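# Light items on two blue plates, then return candle

## Task

Take the tall lit candle, use its flame to set alight whatever sits on each of the two blue plates, and then return the candle to its holder. The plates and the curtain cannot be moved. Nobody is available to answer questions.

## Robot and tools

Setup. Two arms, left_arm and right_arm, each end in a two-finger gripper. All commanded and reported poses use the scene frame: origin at table-top height, halfway between the arms' nominal bases, +x out over the table, +z up, left_arm on the +y side. Arm names do not match the sides of images. Calibrated bases: left_arm at (+0.033, +0.285, +0.002) m, quat_wxyz (+1.000, 0, 0, +0.025); right_arm at (-0.005, -0.320, +0.019) m, quat_wxyz (+1.000, 0, 0, -0.029). Joint ranges in rad, base to hand: waist -2.618 to 3.054, shoulder 0.000 to 3.142, elbow 0.000 to 3.142 (straight at 2.901), wrist pitch -1.571 to 1.571, wrist yaw -1.571 to 1.571, wrist roll -2.094 to 2.094.

Gripper. Fingers extend along the gripper's own +z and spread along its y. end_effector_position is the spot between the pads, roughly 1 cm short of the fingertips. Printed position and orientation may be wrong by a few cm, more at long reach; friction and weight can leave a hand a few cm from its command with no contact involved.

Row layout (shared by both motion tools). One row is 16 numbers covering both arms: left_arm x, y, z (metres), qw, qx, qy, qz (unit quaternion, w first), opening; then the same eight for right_arm. Position and quaternion are an absolute pose in the scene frame, not an offset. Opening runs from -1 (shut) to +1 (fully open, 0.094 m); it is also an absolute setting. To keep an arm still, resend its pose from the latest result each call, with its current opening; a 0 opening is a real command.

execute_actions(actions, cameras). actions is a list of actions; each action is a list of up to 15 rows, one per 1/30 s control step, lasting 0.5 s; a short list repeats its last row. Any target more than 0.6 m from that hand's current position along any of the hand's axes gets the action refused for both arms; if the first action fails that check, or any action is malformed, the whole call is refused. An empty list just reports state. cameras: list of names; omitted, null or ["all"] gives all, [] gives none, an unknown name voids the call.

move(target, speed, blend, opening_speed, grip_force, blocking, cameras). target: one 16-number row, or up to 15 rows visited in order within a 10 s cap (no 0.6 m limit). Each hand travels a straight line from its Hand target, turning the short way. speed: m/s, 0.002 to 2.9, default 0.25, rotation capped at twice that in rad/s; one value or one per target. blend: metres of corner rounding per target; 0 means halt at each. opening_speed: rate of opening change per second on the -1..+1 scale, at least 0.2; use it to close gently on fragile things. grip_force: newtons per finger pad, 10 to 50, one value or one per arm, persisting; low values close slowly. blocking=false returns after about 0.5 s while motion continues; a new move replaces it. Paths ignore obstacles and the other arm, and hands can overshoot speed, especially with the arm near straight. Avoid paths close to an arm's own base. A first target's new openings may pause the arms; later targets' openings apply on arrival. The result adds a move: line with the ending (done, off_target, moving, held, fault) and limits (limits=paced: pose clipped; limits=held: steps withheld). done means within 10 mm and 2 degrees; neither done nor off_target tells you about contact.

wait(seconds): 0 to 10, arms keep their last command. stop(cameras): brakes a running move. zoom_image(camera, region): region [x0, y0, x1, y1] in pixels, top-left origin, at most 504 by 504, from the newest image of cam_high, cam_low, cam_bench, cam_front, cam_left_wrist or cam_right_wrist (each 896x504). finished_scene(scene): optional scene 1; irreversible, so only call it once the task holds without the robot.

Reading results. Each hand gives end_effector_position and end_effector_quat_wxyz; Hand target is where the controller is heading (orientation is clipped to 40 degrees from the measured one per step, so send the rest next time); Tool commands lists current opening commands. grip_measured is finger opening on the command scale, reading up to ~2.5 mm wide when empty and narrower than a squeezed part. grip_effort_nm is gripper motor effort (negative closing), not pad force, with an offset; n/a means unmeasured. Joint positions end with opening in metres. Joint velocities may say within noise. Joint torques include gravity; entries 1 to 3 wrap at ±28 N m. Action calls also list hand positions at some steps. MOTOR HOT appears near 75 °C; an OVER-TEMPERATURE FAULT at 90 °C folds that arm for good, and at 100 °C it collapses, so don't hold loads stretched out or push toward unreachable poses.

Avoid: letting anything fall or leaving it off the table (fails), striking the fixed plates, curtain or table hard, arms or wrist cameras touching each other, one gripper closing on the other's fingers, strain on camera cables, fast contacts and deep targets past a surface, and releasing a moving object. Arm stops cost time.

Each tool is called after ">>>" as name([rows], argument=value, ...), one row to a line, values as JSON.

## Session

>>> execute_actions(actions=[])

Scene clock: 0.00 s.
left_arm: end_effector_position=(+0.3715, +0.4288, +0.2268) grip_measured=+1.000 grip_effort_nm=n/a end_effector_quat_wxyz=(+0.665, -0.085, +0.736, +0.089) | right_arm: end_effector_position=(+0.3475, -0.3017, +0.1245) grip_measured=+1.000 grip_effort_nm=n/a end_effector_quat_wxyz=(+0.227, -0.250, +0.939, +0.060)
Joint positions: left_arm=[0.491 1.058 0.416 0.539 0.292 0.048 0.094] | right_arm=[-0.025 1.522 1.074 -0.722 -0.26 -0.55 0.094]
Joint velocities: within noise
Joint torques (N m): no reading
Heat: left arm: 31 °C; right arm: 32 °C.
Hand target: left_arm +0.3713, +0.4286, +0.2283; +0.665, -0.085, +0.736, +0.088 | right_arm +0.3525, -0.3007, +0.1340; +0.243, -0.252, +0.935, +0.058
Tool commands: left_gripper/opening=+1.0 right_gripper/opening=+1.0

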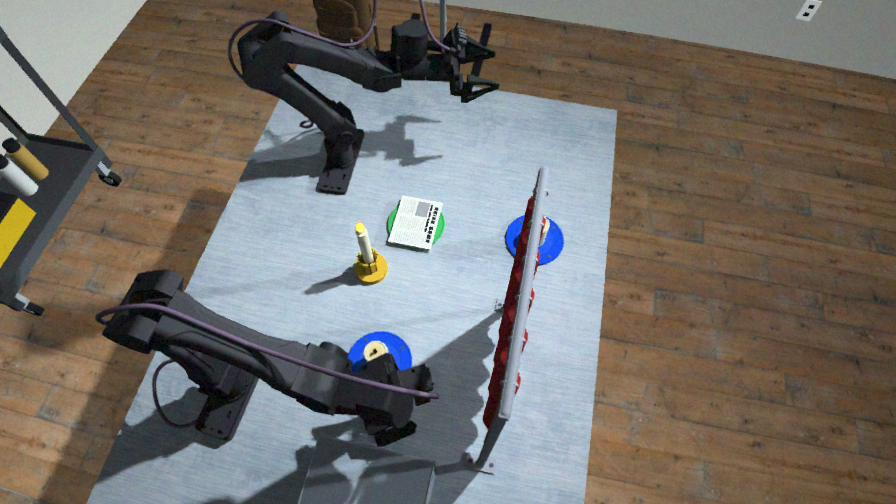

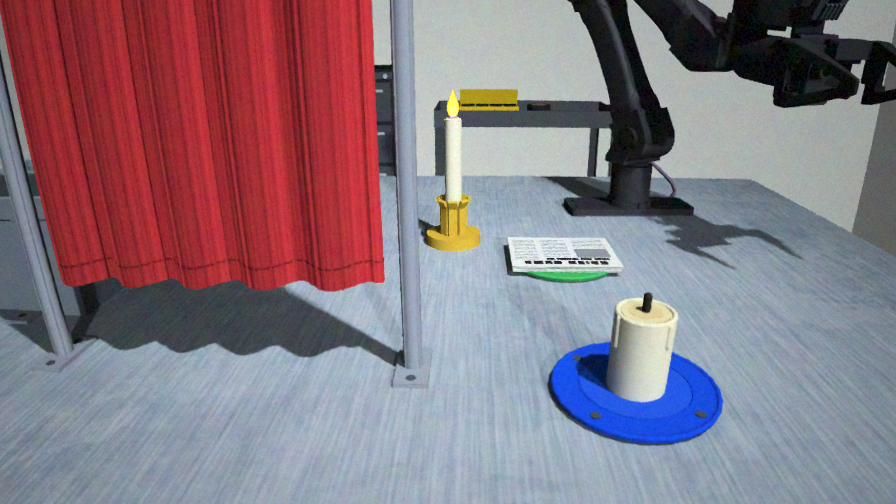

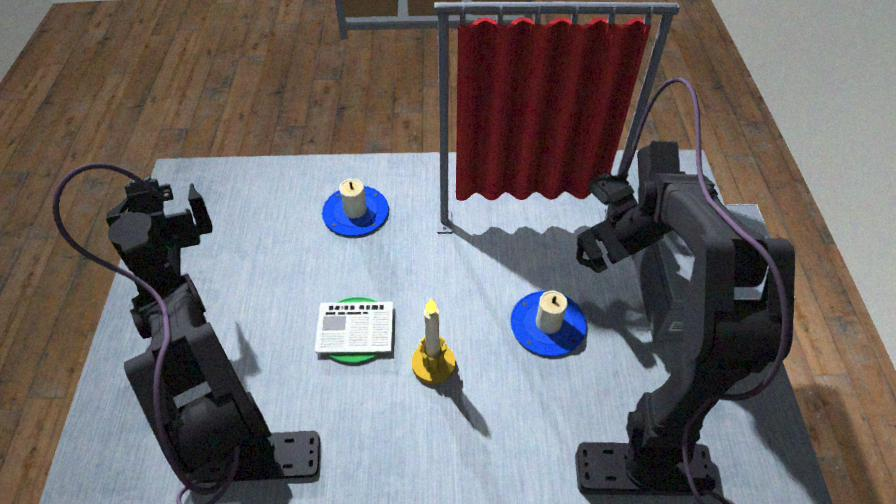

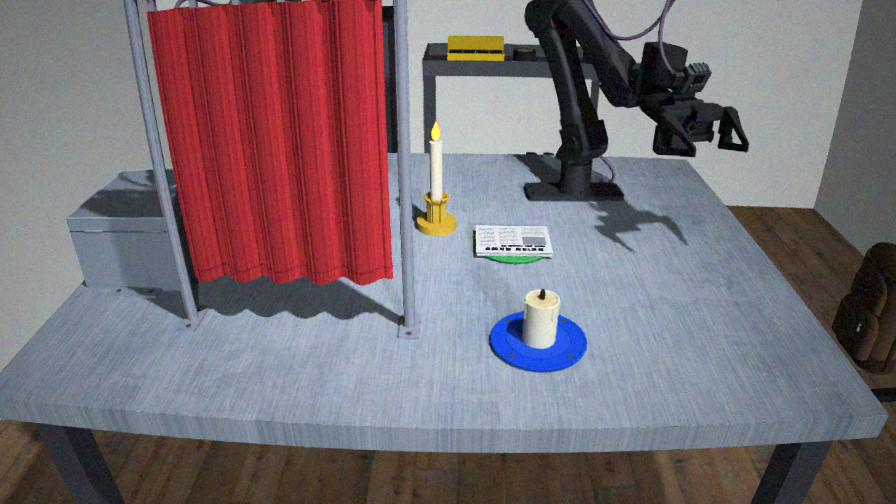

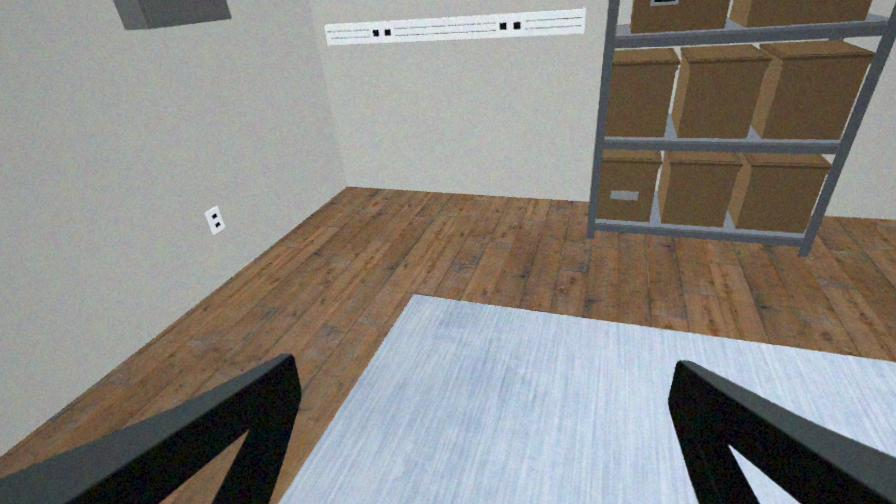

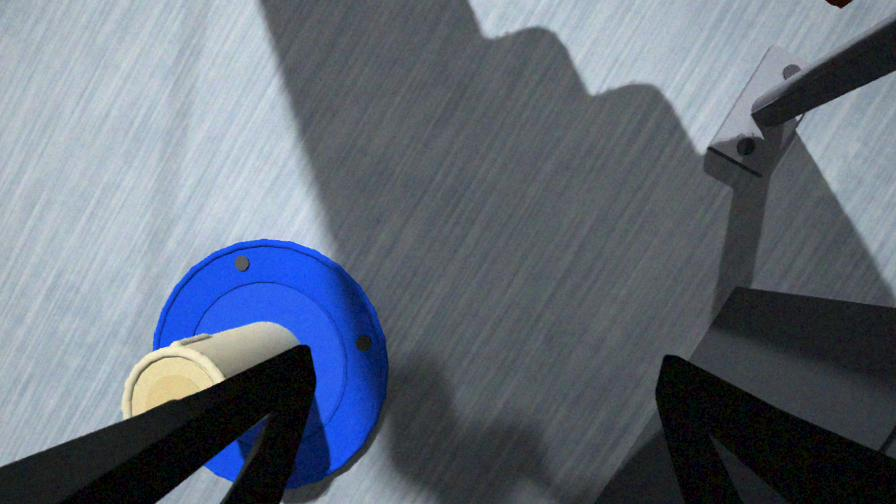

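>>> move([
  [0.32,0.21,0.24,0.455,0.499,0.650,-0.349,1,0.32,-0.30,0.26,0.243,-0.252,0.935,0.058,1],
  [0.22,0.14,0.19,0.455,0.499,0.650,-0.349,1,0.20,-0.44,0.28,0.243,-0.252,0.935,0.058,1],
], blend=[0.04,0])

Scene clock: 20.43 s.
left_arm: end_effector_position=(+0.2256, +0.1427, +0.1926) grip_measured=+1.000 grip_effort_nm=-0.01 end_effector_quat_wxyz=(+0.456, +0.502, +0.651, -0.340) | right_arm: end_effector_position=(+0.2010, -0.4453, +0.2675) grip_measured=+1.000 grip_effort_nm=0.01 end_effector_quat_wxyz=(+0.242, -0.236, +0.941, +0.027)
Joint positions: left_arm=[0.081 0.976 0.668 -0.901 1.184 1.2 0.094] | right_arm=[-0.836 1.33 1.504 -1.577 -0.465 -1.347 0.094]
Joint torques (N m): left_arm=[-0.58 -2.28 5.08 0.56 0.73 -0.1] | right_arm=[-0.53 -5.48 6.13 0.09 -0.55 -0.1]
Heat: left arm: 32 °C; right arm: 34 °C.
Hand target: left_arm +0.2201, +0.1401, +0.1900; +0.455, +0.499, +0.650, -0.349 | right_arm +0.2004, -0.4399, +0.2791; +0.260, -0.241, +0.935, +0.016
Off the commanded pose: left_arm 0.007 m, 1 deg | right_arm 0.014 m, 4 deg.
joint sent to its limit (right arm) — joint 4 (wrist pitch), lower limit. The joint targets are off in orientation, not in position.
move: off_target (right_arm)

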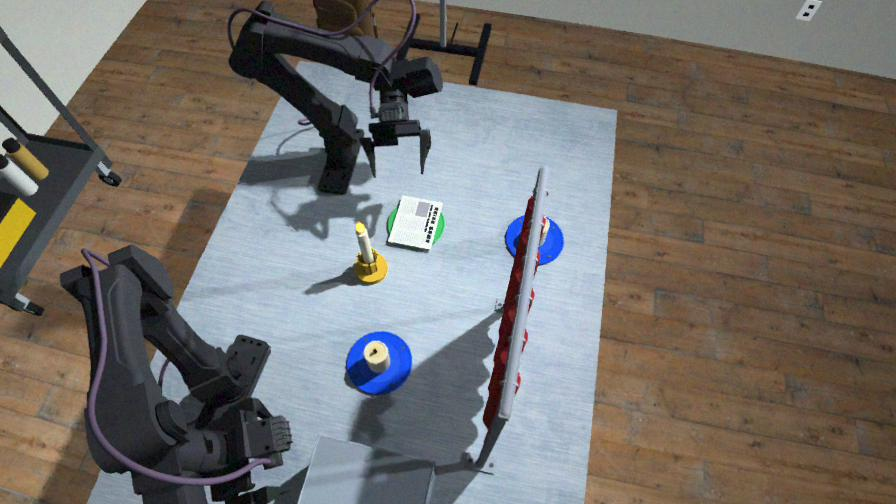

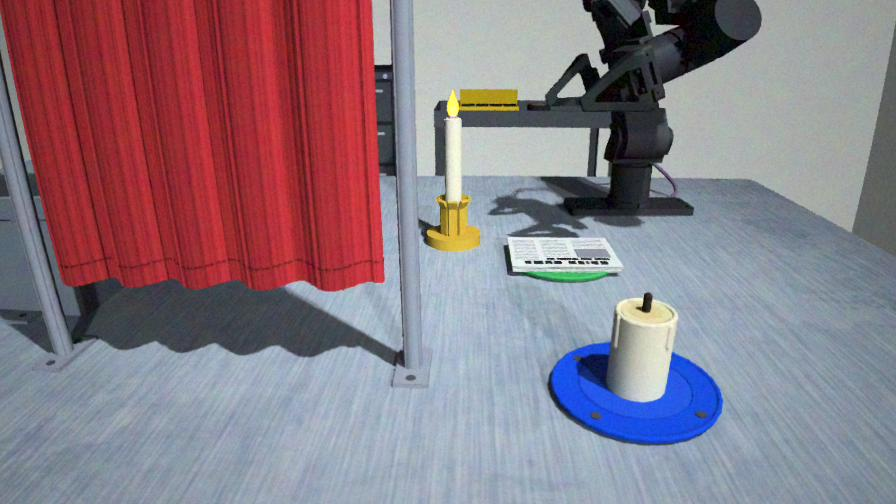

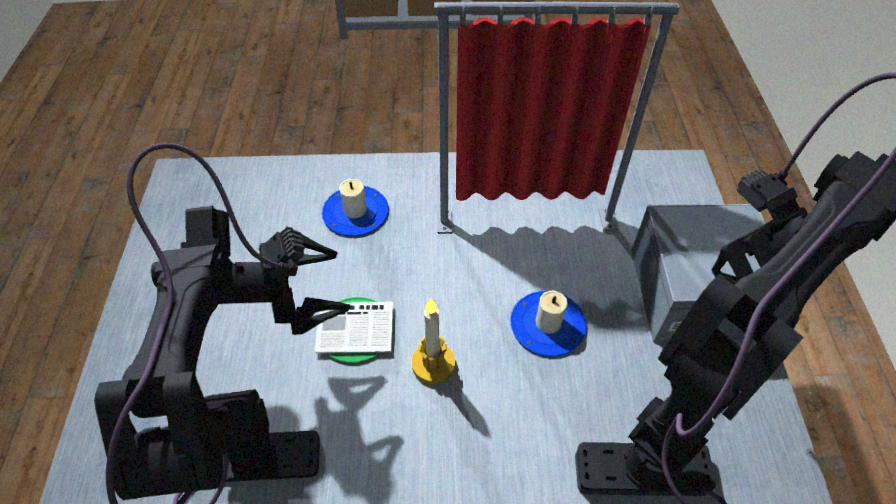

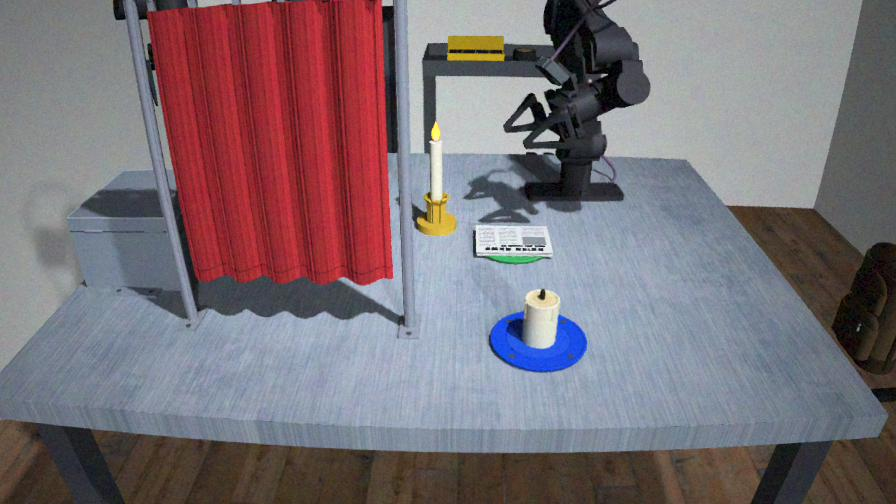

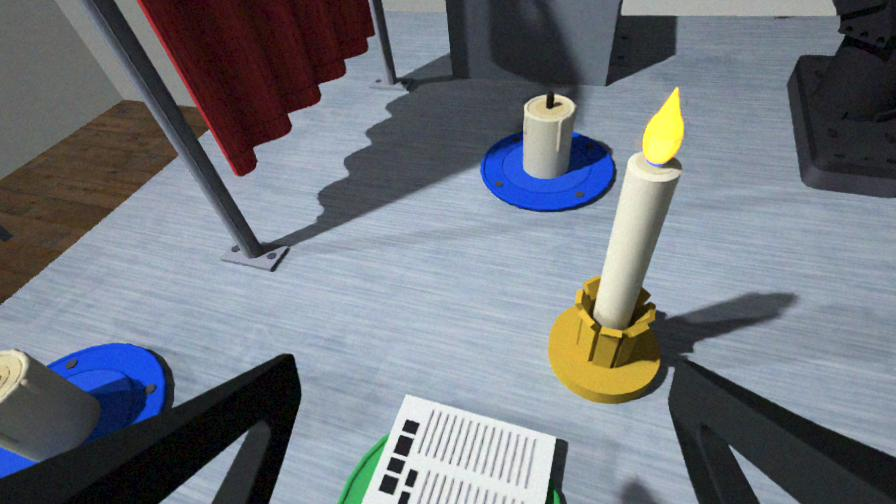

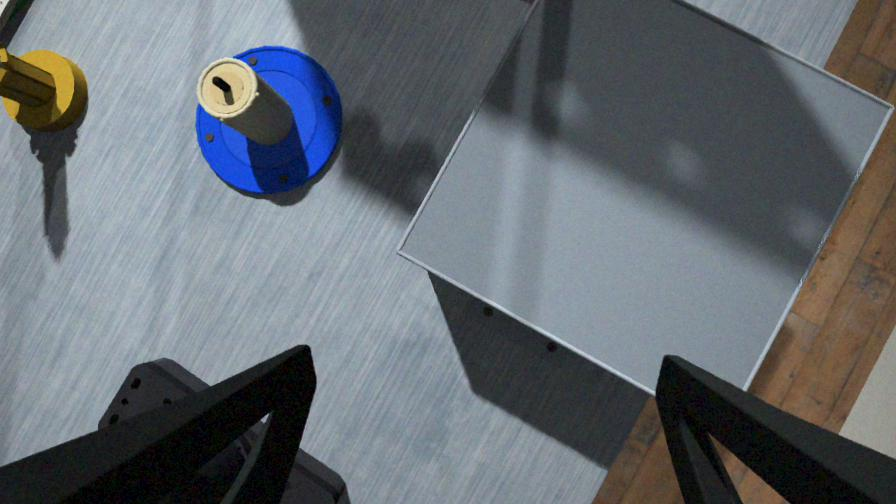

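>>> move(target=[0.142,0.084,0.135,0.455,0.499,0.650,-0.349,1,0.201,-0.4453,0.2675,0.242,-0.236,0.941,0.027,1], speed=0.15)

>>> zoom_image(camera="cam_bench", region=[300, 240, 520, 420])

Scene clock: 25.13 s.
left_arm: end_effector_position=(+0.1441, +0.0840, +0.1422) grip_measured=+1.000 grip_effort_nm=-0.01 end_effector_quat_wxyz=(+0.460, +0.501, +0.647, -0.346) | right_arm: end_effector_position=(+0.1999, -0.4464, +0.2667) grip_measured=+1.000 grip_effort_nm=0.01 end_effector_quat_wxyz=(+0.238, -0.236, +0.942, +0.024)
Joint positions: left_arm=[-0.573 0.264 0.206 -0.411 0.724 0.337 0.094] | right_arm=[-0.836 1.33 1.504 -1.577 -0.455 -1.347 0.094]
Joint torques (N m): left_arm=[-0.57 0.65 5.67 1.3 0.18 -0.13] | right_arm=[0.03 -3.02 5.24 0.18 -0.38 0]
Heat: left arm: 32 °C; right arm: 34 °C.
Hand target: left_arm +0.1420, +0.0840, +0.1350; +0.455, +0.499, +0.650, -0.349 | right_arm +0.2010, -0.4453, +0.2676; +0.242, -0.236, +0.941, +0.027
Off the commanded pose: left_arm 0.008 m, 1 deg | right_arm 0.002 m, 1 deg.
move: done

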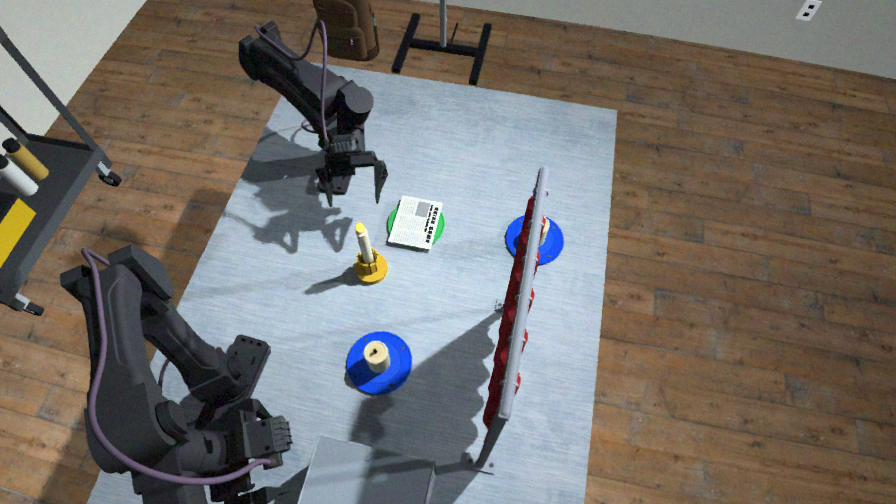

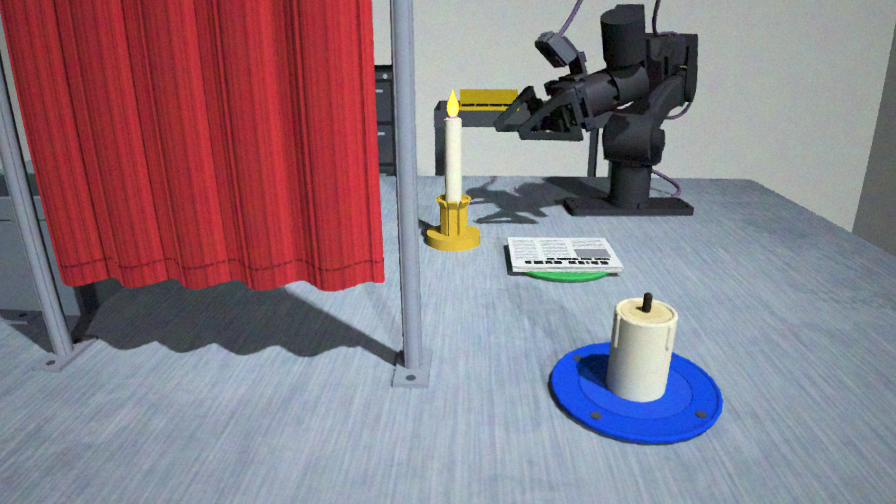

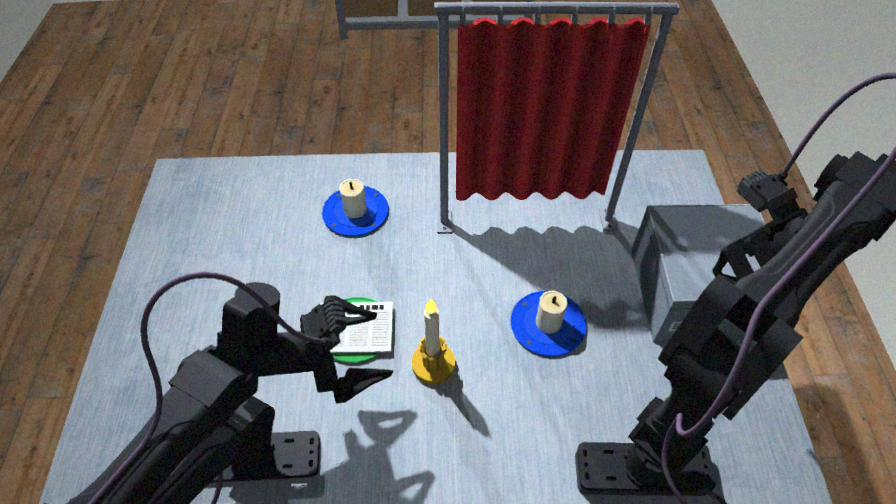

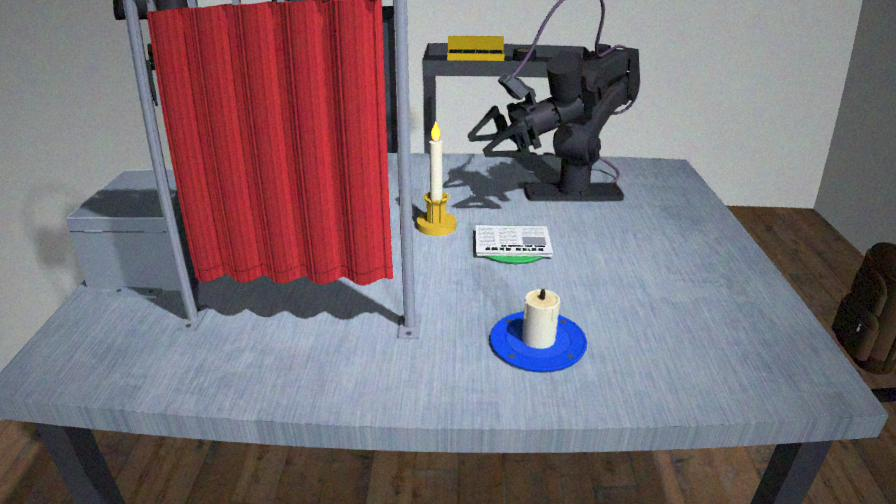

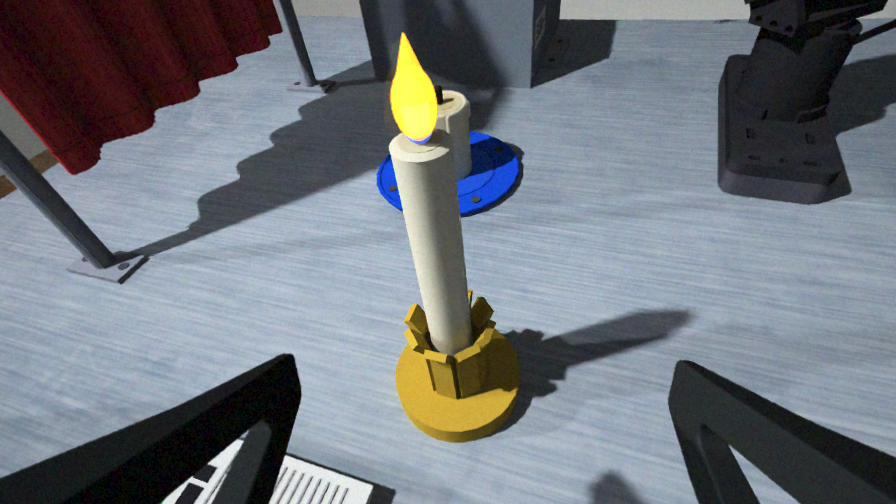

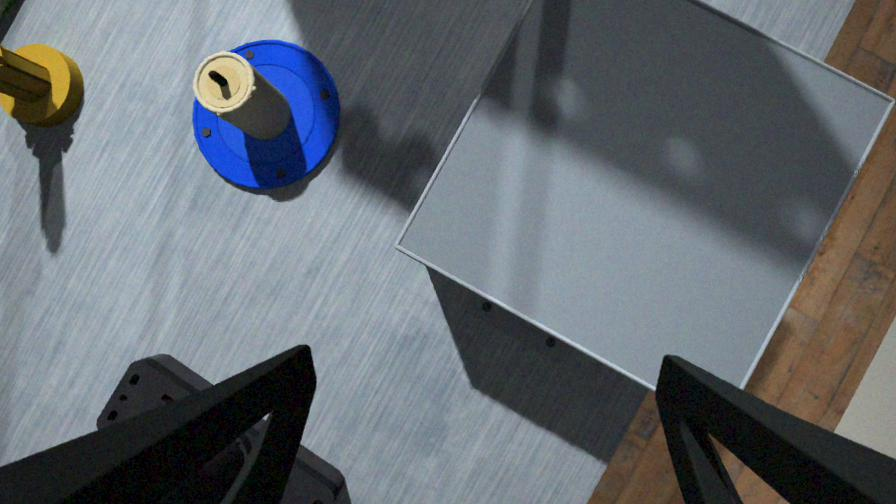

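Scaled by 2.291.

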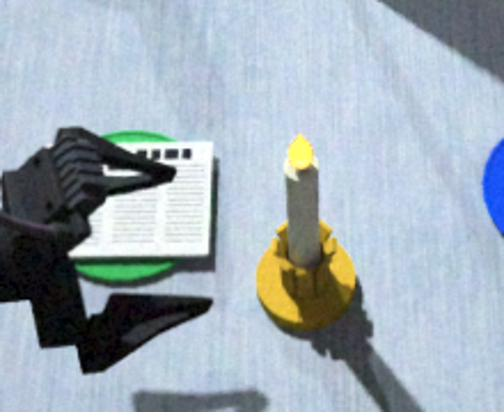

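>>> move(target=[0.157,0.050,0.115,0.436,0.464,0.675,-0.372,1,0.201,-0.4453,0.2675,0.242,-0.236,0.941,0.027,1], speed=0.1, cameras=["cam_bench","cam_left_wrist","cam_high","cam_low"])

>>> zoom_image(camera="cam_bench", region=[300, 240, 520, 420])

>>> zoom_image(camera="cam_low", region=[400, 60, 620, 260])

Scene clock: 31.00 s.
left_arm: end_effector_position=(+0.1598, +0.0487, +0.1249) grip_measured=+1.000 grip_effort_nm=-0.01 end_effector_quat_wxyz=(+0.445, +0.466, +0.669, -0.371) | right_arm: end_effector_position=(+0.1999, -0.4464, +0.2667) grip_measured=+1.000 grip_effort_nm=0.01 end_effector_quat_wxyz=(+0.238, -0.236, +0.942, +0.024)
Joint positions: left_arm=[-0.779 0.563 0.122 0.049 0.54 0.123 0.094] | right_arm=[-0.836 1.33 1.504 -1.577 -0.455 -1.347 0.094]
Joint torques (N m): left_arm=[-0.57 0.55 5.82 1.44 0.11 -0.12] | right_arm=[0.03 -3.03 5.22 0.17 -0.38 -0.01]
Heat: left arm: 32 °C; right arm: 34 °C.
Hand target: left_arm +0.1569, +0.0501, +0.1151; +0.436, +0.464, +0.675, -0.372 | right_arm +0.2010, -0.4453, +0.2676; +0.242, -0.236, +0.941, +0.027
Off the commanded pose: left_arm 0.010 m, 1 deg | right_arm 0.002 m, 1 deg.
move: done
Images, in order (width x height): cam_high 896x504, cam_low 896x504, cam_bench 896x504, cam_left_wrist 896x504.

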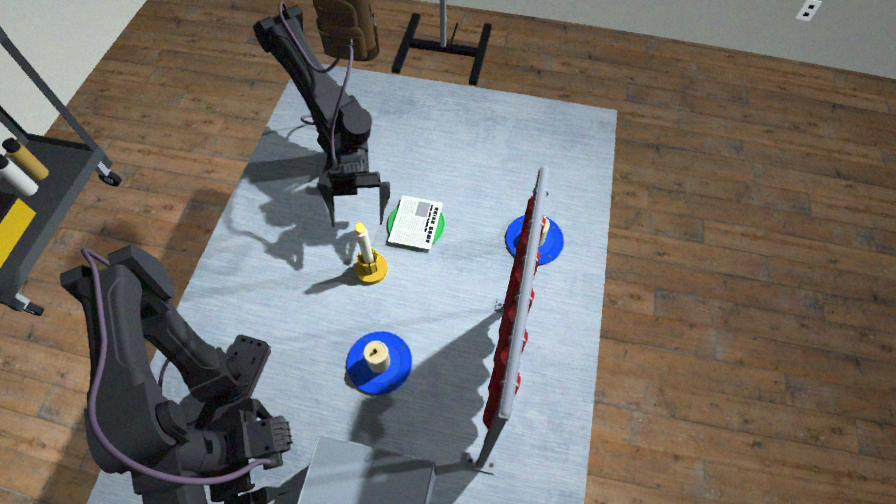

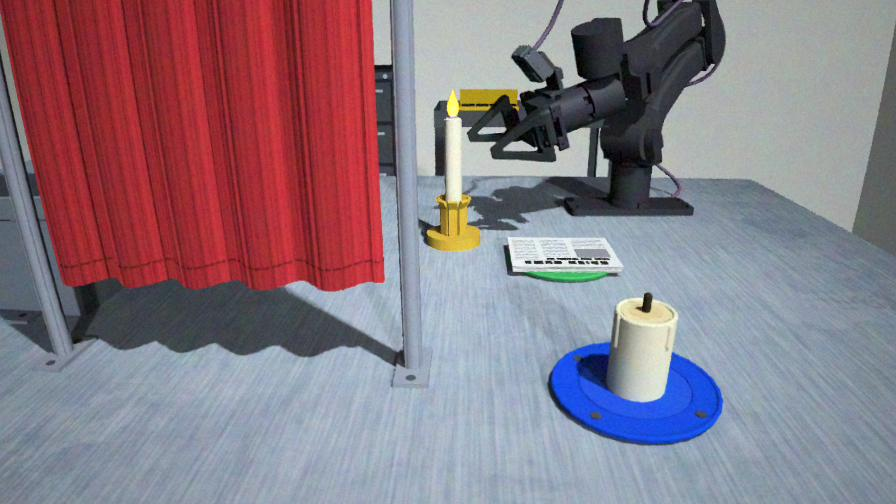

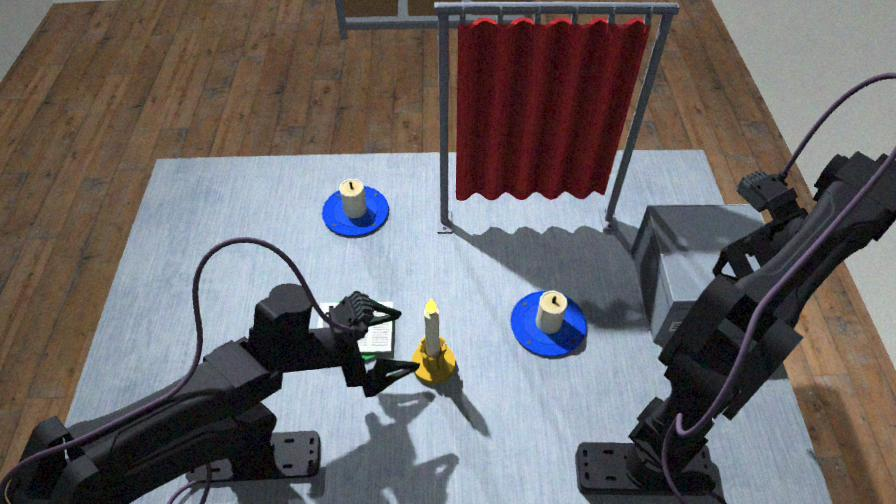

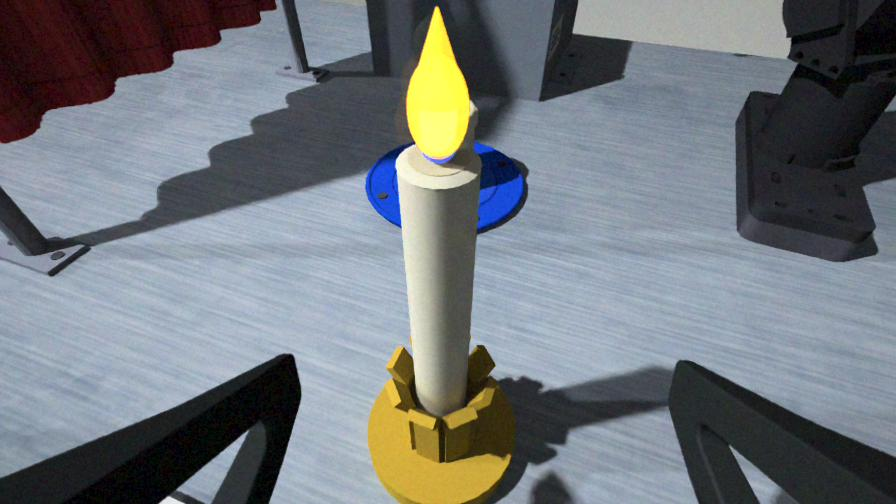

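Scaled by 2.291.

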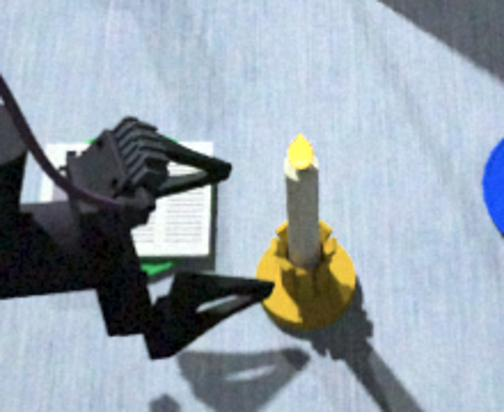

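Scaled by 2.291.

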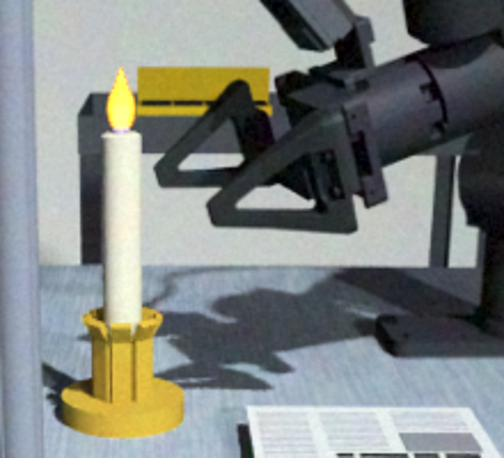

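>>> move(target=[0.174,0.007,0.094,0.436,0.464,0.675,-0.372,1,0.201,-0.4453,0.2675,0.242,-0.236,0.941,0.027,1], speed=0.08, cameras=["cam_bench","cam_left_wrist","cam_high","cam_low"])

>>> zoom_image(camera="cam_bench", region=[300, 240, 520, 420])

>>> zoom_image(camera="cam_low", region=[400, 60, 620, 260])

Scene clock: 35.17 s.
left_arm: end_effector_position=(+0.1766, +0.0053, +0.0999) grip_measured=+1.000 grip_effort_nm=0.00 end_effector_quat_wxyz=(+0.443, +0.466, +0.669, -0.372) | right_arm: end_effector_position=(+0.1998, -0.4464, +0.2667) grip_measured=+1.000 grip_effort_nm=0.01 end_effector_quat_wxyz=(+0.237, -0.236, +0.942, +0.024)
Joint positions: left_arm=[-0.916 1.104 0.118 0.616 0.415 0.065 0.094] | right_arm=[-0.836 1.33 1.504 -1.577 -0.454 -1.347 0.094]
Joint torques (N m): left_arm=[-0.55 -1.35 5.31 1.49 0.05 -0.12] | right_arm=[0.01 -3.02 5.26 0.18 -0.38 -0.01]
Heat: left arm: 32 °C; right arm: 34 °C.
Hand target: left_arm +0.1741, +0.0071, +0.0941; +0.436, +0.464, +0.675, -0.372 | right_arm +0.2010, -0.4454, +0.2676; +0.242, -0.236, +0.941, +0.027
Off the commanded pose: left_arm 0.007 m, 1 deg | right_arm 0.002 m, 1 deg.
move: done
Images, in order (width x height): cam_high 896x504, cam_low 896x504, cam_bench 896x504, cam_left_wrist 896x504.

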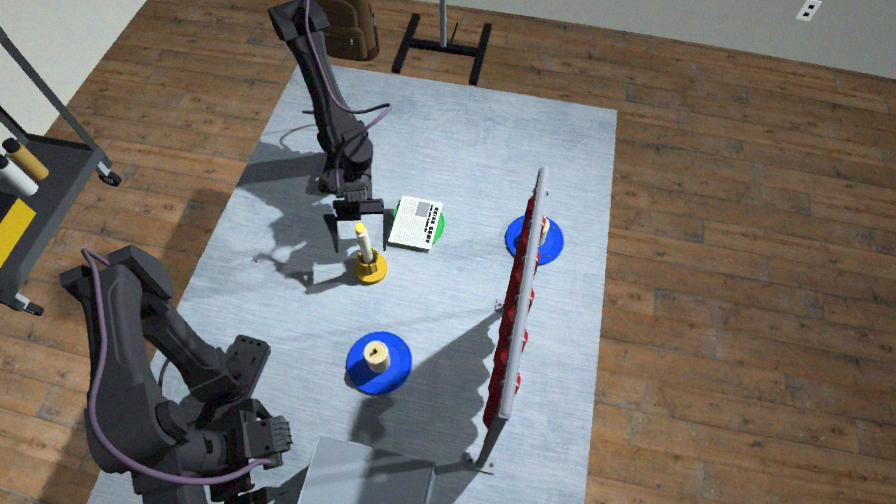

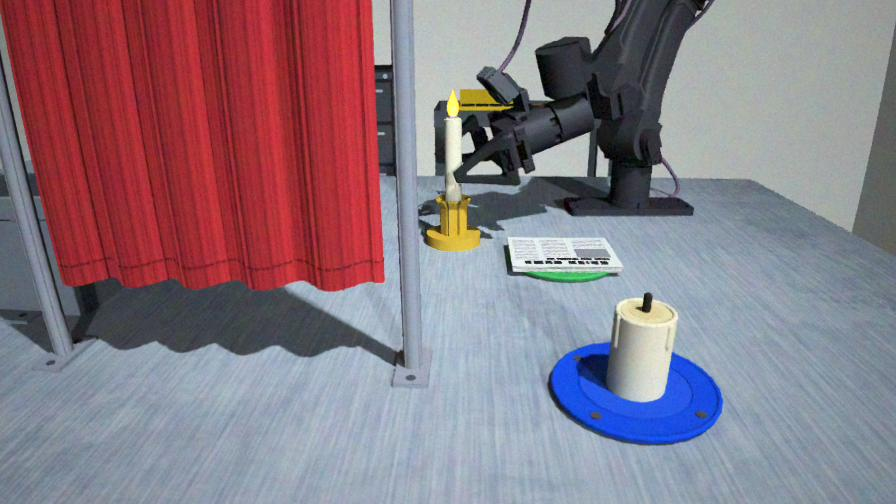

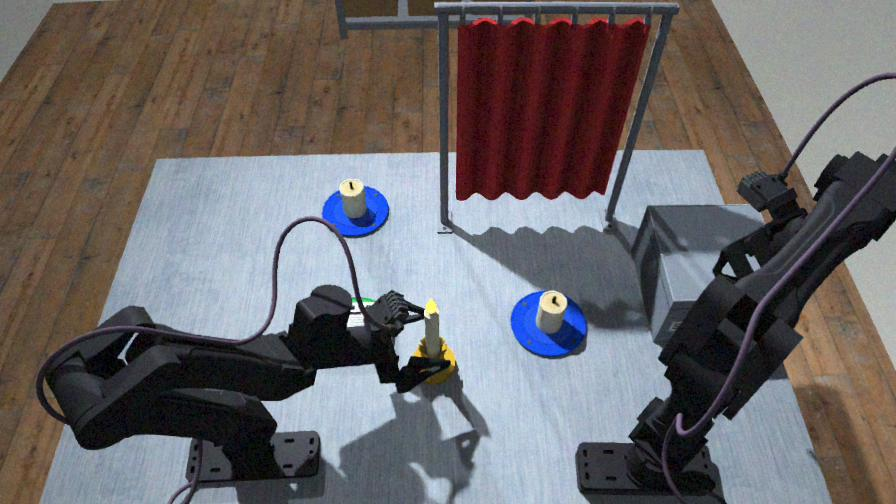

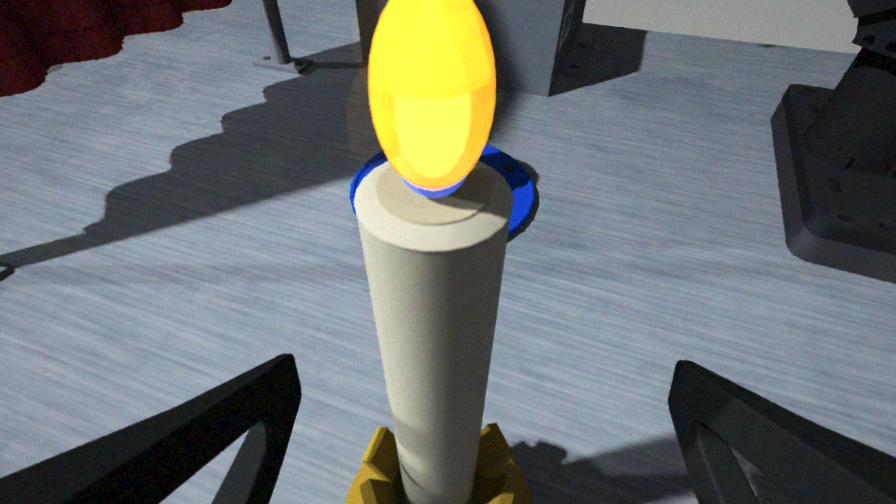

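Scaled by 2.291.

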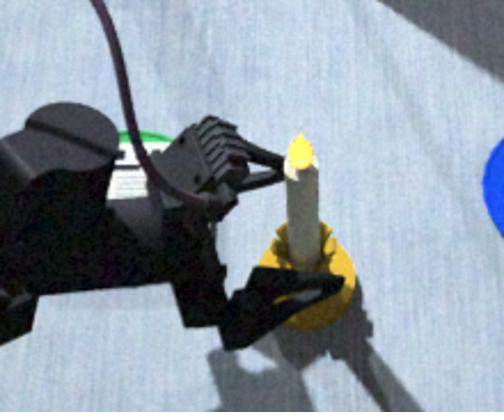

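Scaled by 2.291.

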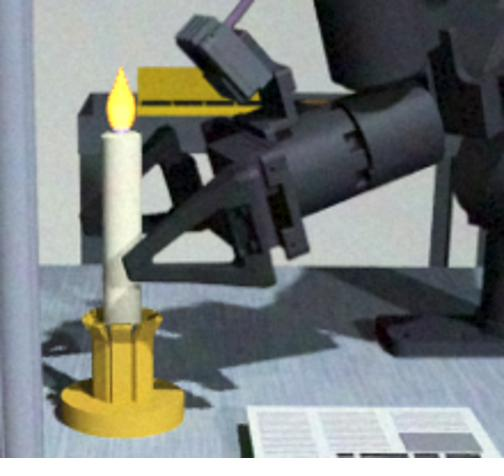

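>>> move(target=[0.187,0.0,0.092,0.436,0.464,0.675,-0.372,1,0.201,-0.4453,0.2675,0.242,-0.236,0.941,0.027,1], speed=0.06, cameras=["cam_bench","cam_left_wrist","cam_low"])

>>> zoom_image(camera="cam_low", region=[400, 60, 620, 260])

Scene clock: 37.97 s.
left_arm: end_effector_position=(+0.1824, +0.0053, +0.0838) grip_measured=+1.000 grip_effort_nm=-0.01 end_effector_quat_wxyz=(+0.428, +0.463, +0.683, -0.368) | right_arm: end_effector_position=(+0.1998, -0.4464, +0.2667) grip_measured=+1.000 grip_effort_nm=0.01 end_effector_quat_wxyz=(+0.237, -0.236, +0.942, +0.024)
Joint positions: left_arm=[-0.894 1.215 0.118 0.687 0.429 0.065 0.094] | right_arm=[-0.836 1.33 1.504 -1.577 -0.454 -1.347 0.094]
Joint torques (N m): left_arm=[0.49 -1.65 7.61 1.42 0.22 0.02] | right_arm=[0.02 -3.02 5.23 0.18 -0.38 -0.01]
Heat: left arm: 32 °C; right arm: 34 °C.
Hand target: left_arm +0.1869, +0.0003, +0.0922; +0.436, +0.464, +0.675, -0.372 | right_arm +0.2010, -0.4454, +0.2676; +0.242, -0.236, +0.941, +0.027
Off the commanded pose: left_arm 0.011 m, 1 deg | right_arm 0.002 m, 1 deg.
move: off_target (left_arm)
Images, in order (width x height): cam_low 896x504, cam_bench 896x504, cam_left_wrist 896x504.

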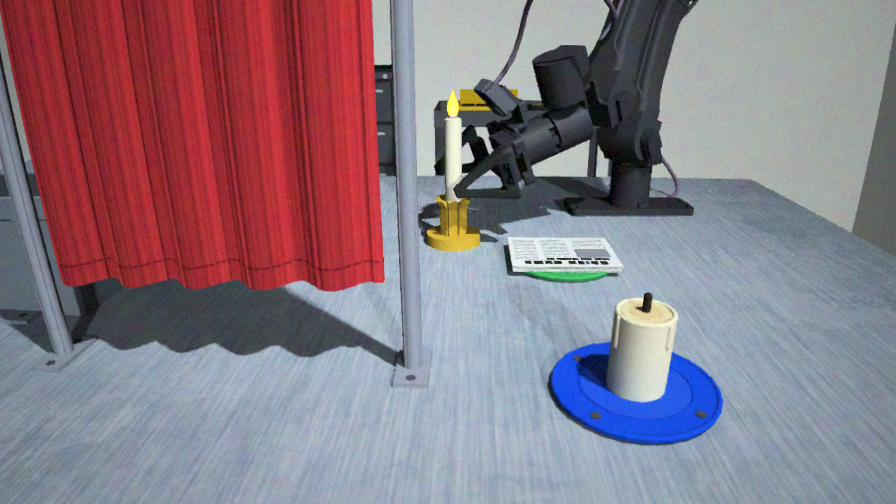

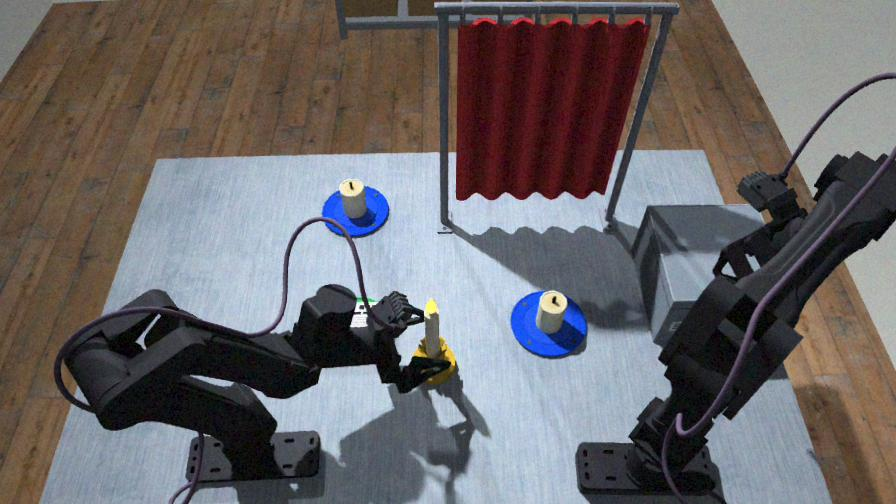

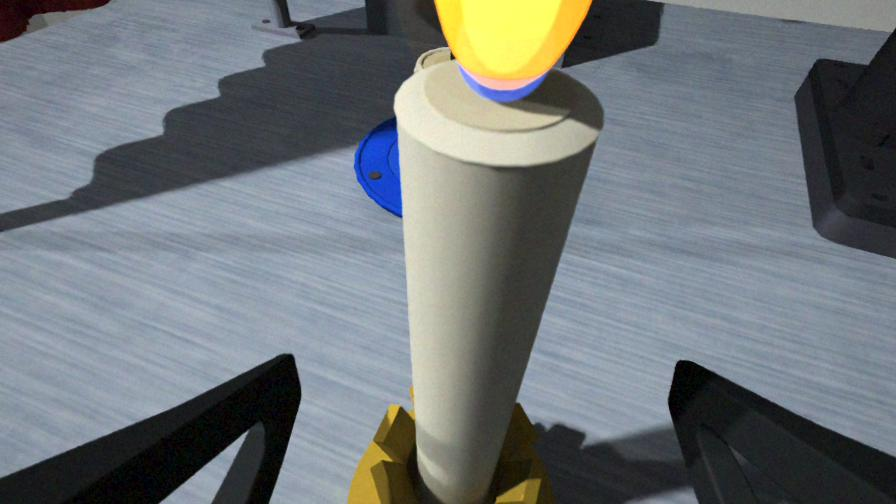

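Scaled by 2.291.

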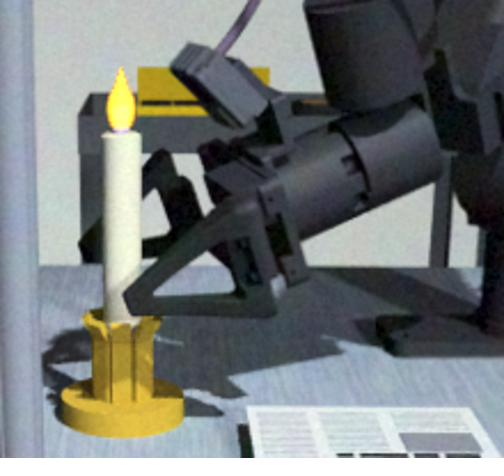

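>>> move(target=[0.190,-0.008,0.108,0.436,0.464,0.675,-0.372,1,0.201,-0.4453,0.2675,0.242,-0.236,0.941,0.027,1], speed=0.06, cameras=["cam_bench","cam_left_wrist","cam_low"])

>>> zoom_image(camera="cam_low", region=[400, 60, 620, 260])

Scene clock: 40.37 s.
left_arm: end_effector_position=(+0.1867, -0.0026, +0.0961) grip_measured=+1.000 grip_effort_nm=-0.01 end_effector_quat_wxyz=(+0.426, +0.466, +0.682, -0.369) | right_arm: end_effector_position=(+0.1998, -0.4464, +0.2667) grip_measured=+1.000 grip_effort_nm=0.01 end_effector_quat_wxyz=(+0.237, -0.236, +0.942, +0.024)
Joint positions: left_arm=[-0.901 1.188 0.18 0.595 0.429 0.065 0.094] | right_arm=[-0.836 1.33 1.504 -1.577 -0.454 -1.347 0.094]
Joint torques (N m): left_arm=[-0.58 -3.55 8.12 1.24 0.07 -0.07] | right_arm=[0.02 -3.04 5.27 0.18 -0.39 -0.01]
Heat: left arm: 33 °C; right arm: 34 °C.
Hand target: left_arm +0.1898, -0.0077, +0.1080; +0.436, +0.464, +0.675, -0.372 | right_arm +0.2010, -0.4454, +0.2676; +0.242, -0.236, +0.941, +0.027
Off the commanded pose: left_arm 0.013 m, 2 deg | right_arm 0.002 m, 1 deg.
move: off_target (left_arm)
Images, in order (width x height): cam_low 896x504, cam_bench 896x504, cam_left_wrist 896x504.

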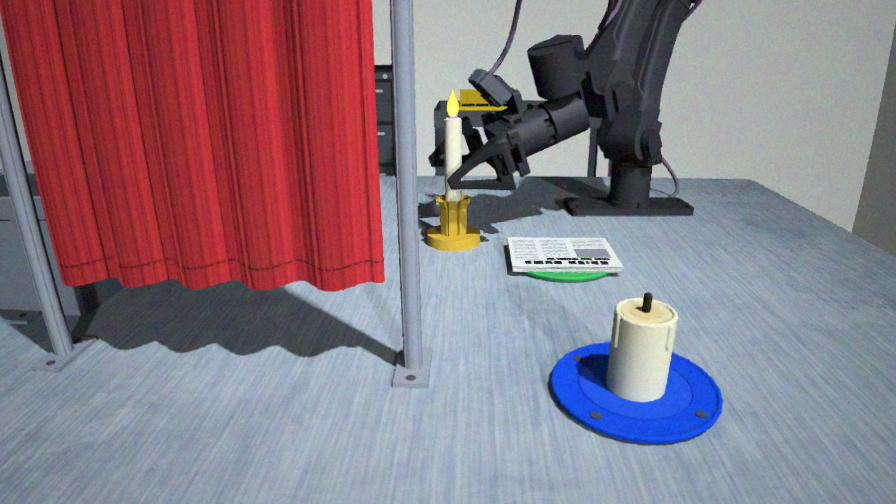

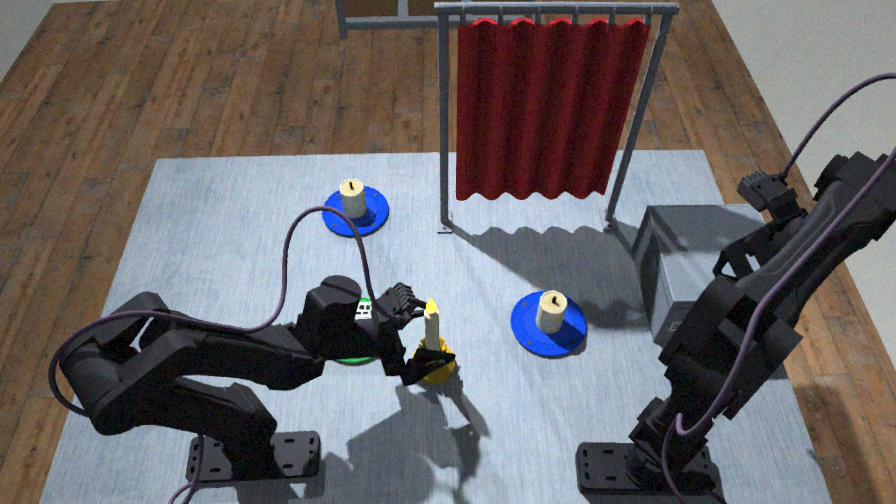

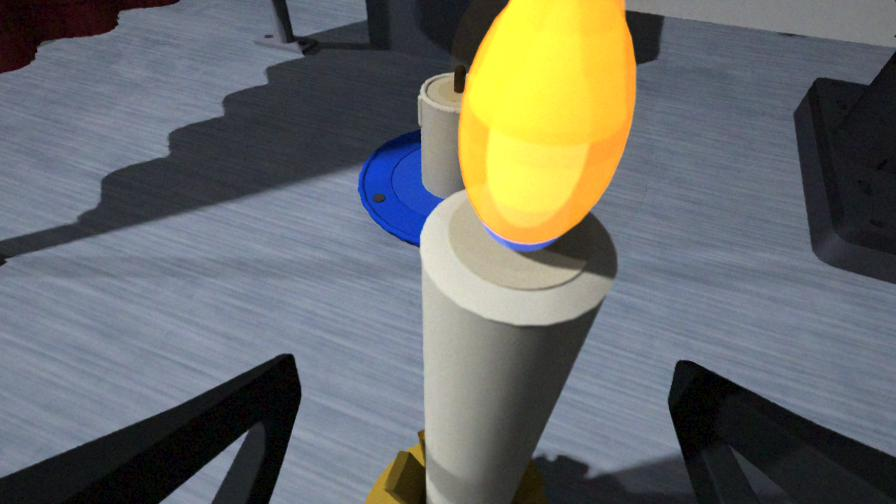

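Scaled by 2.291.

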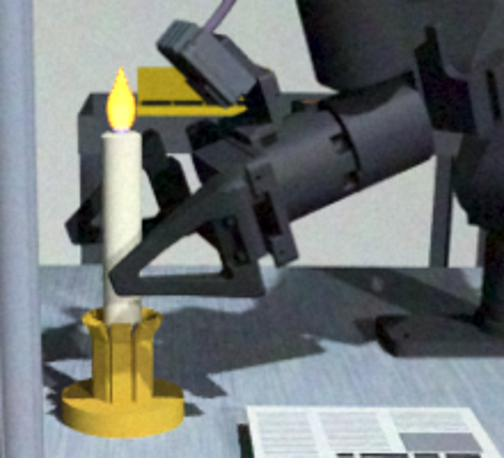

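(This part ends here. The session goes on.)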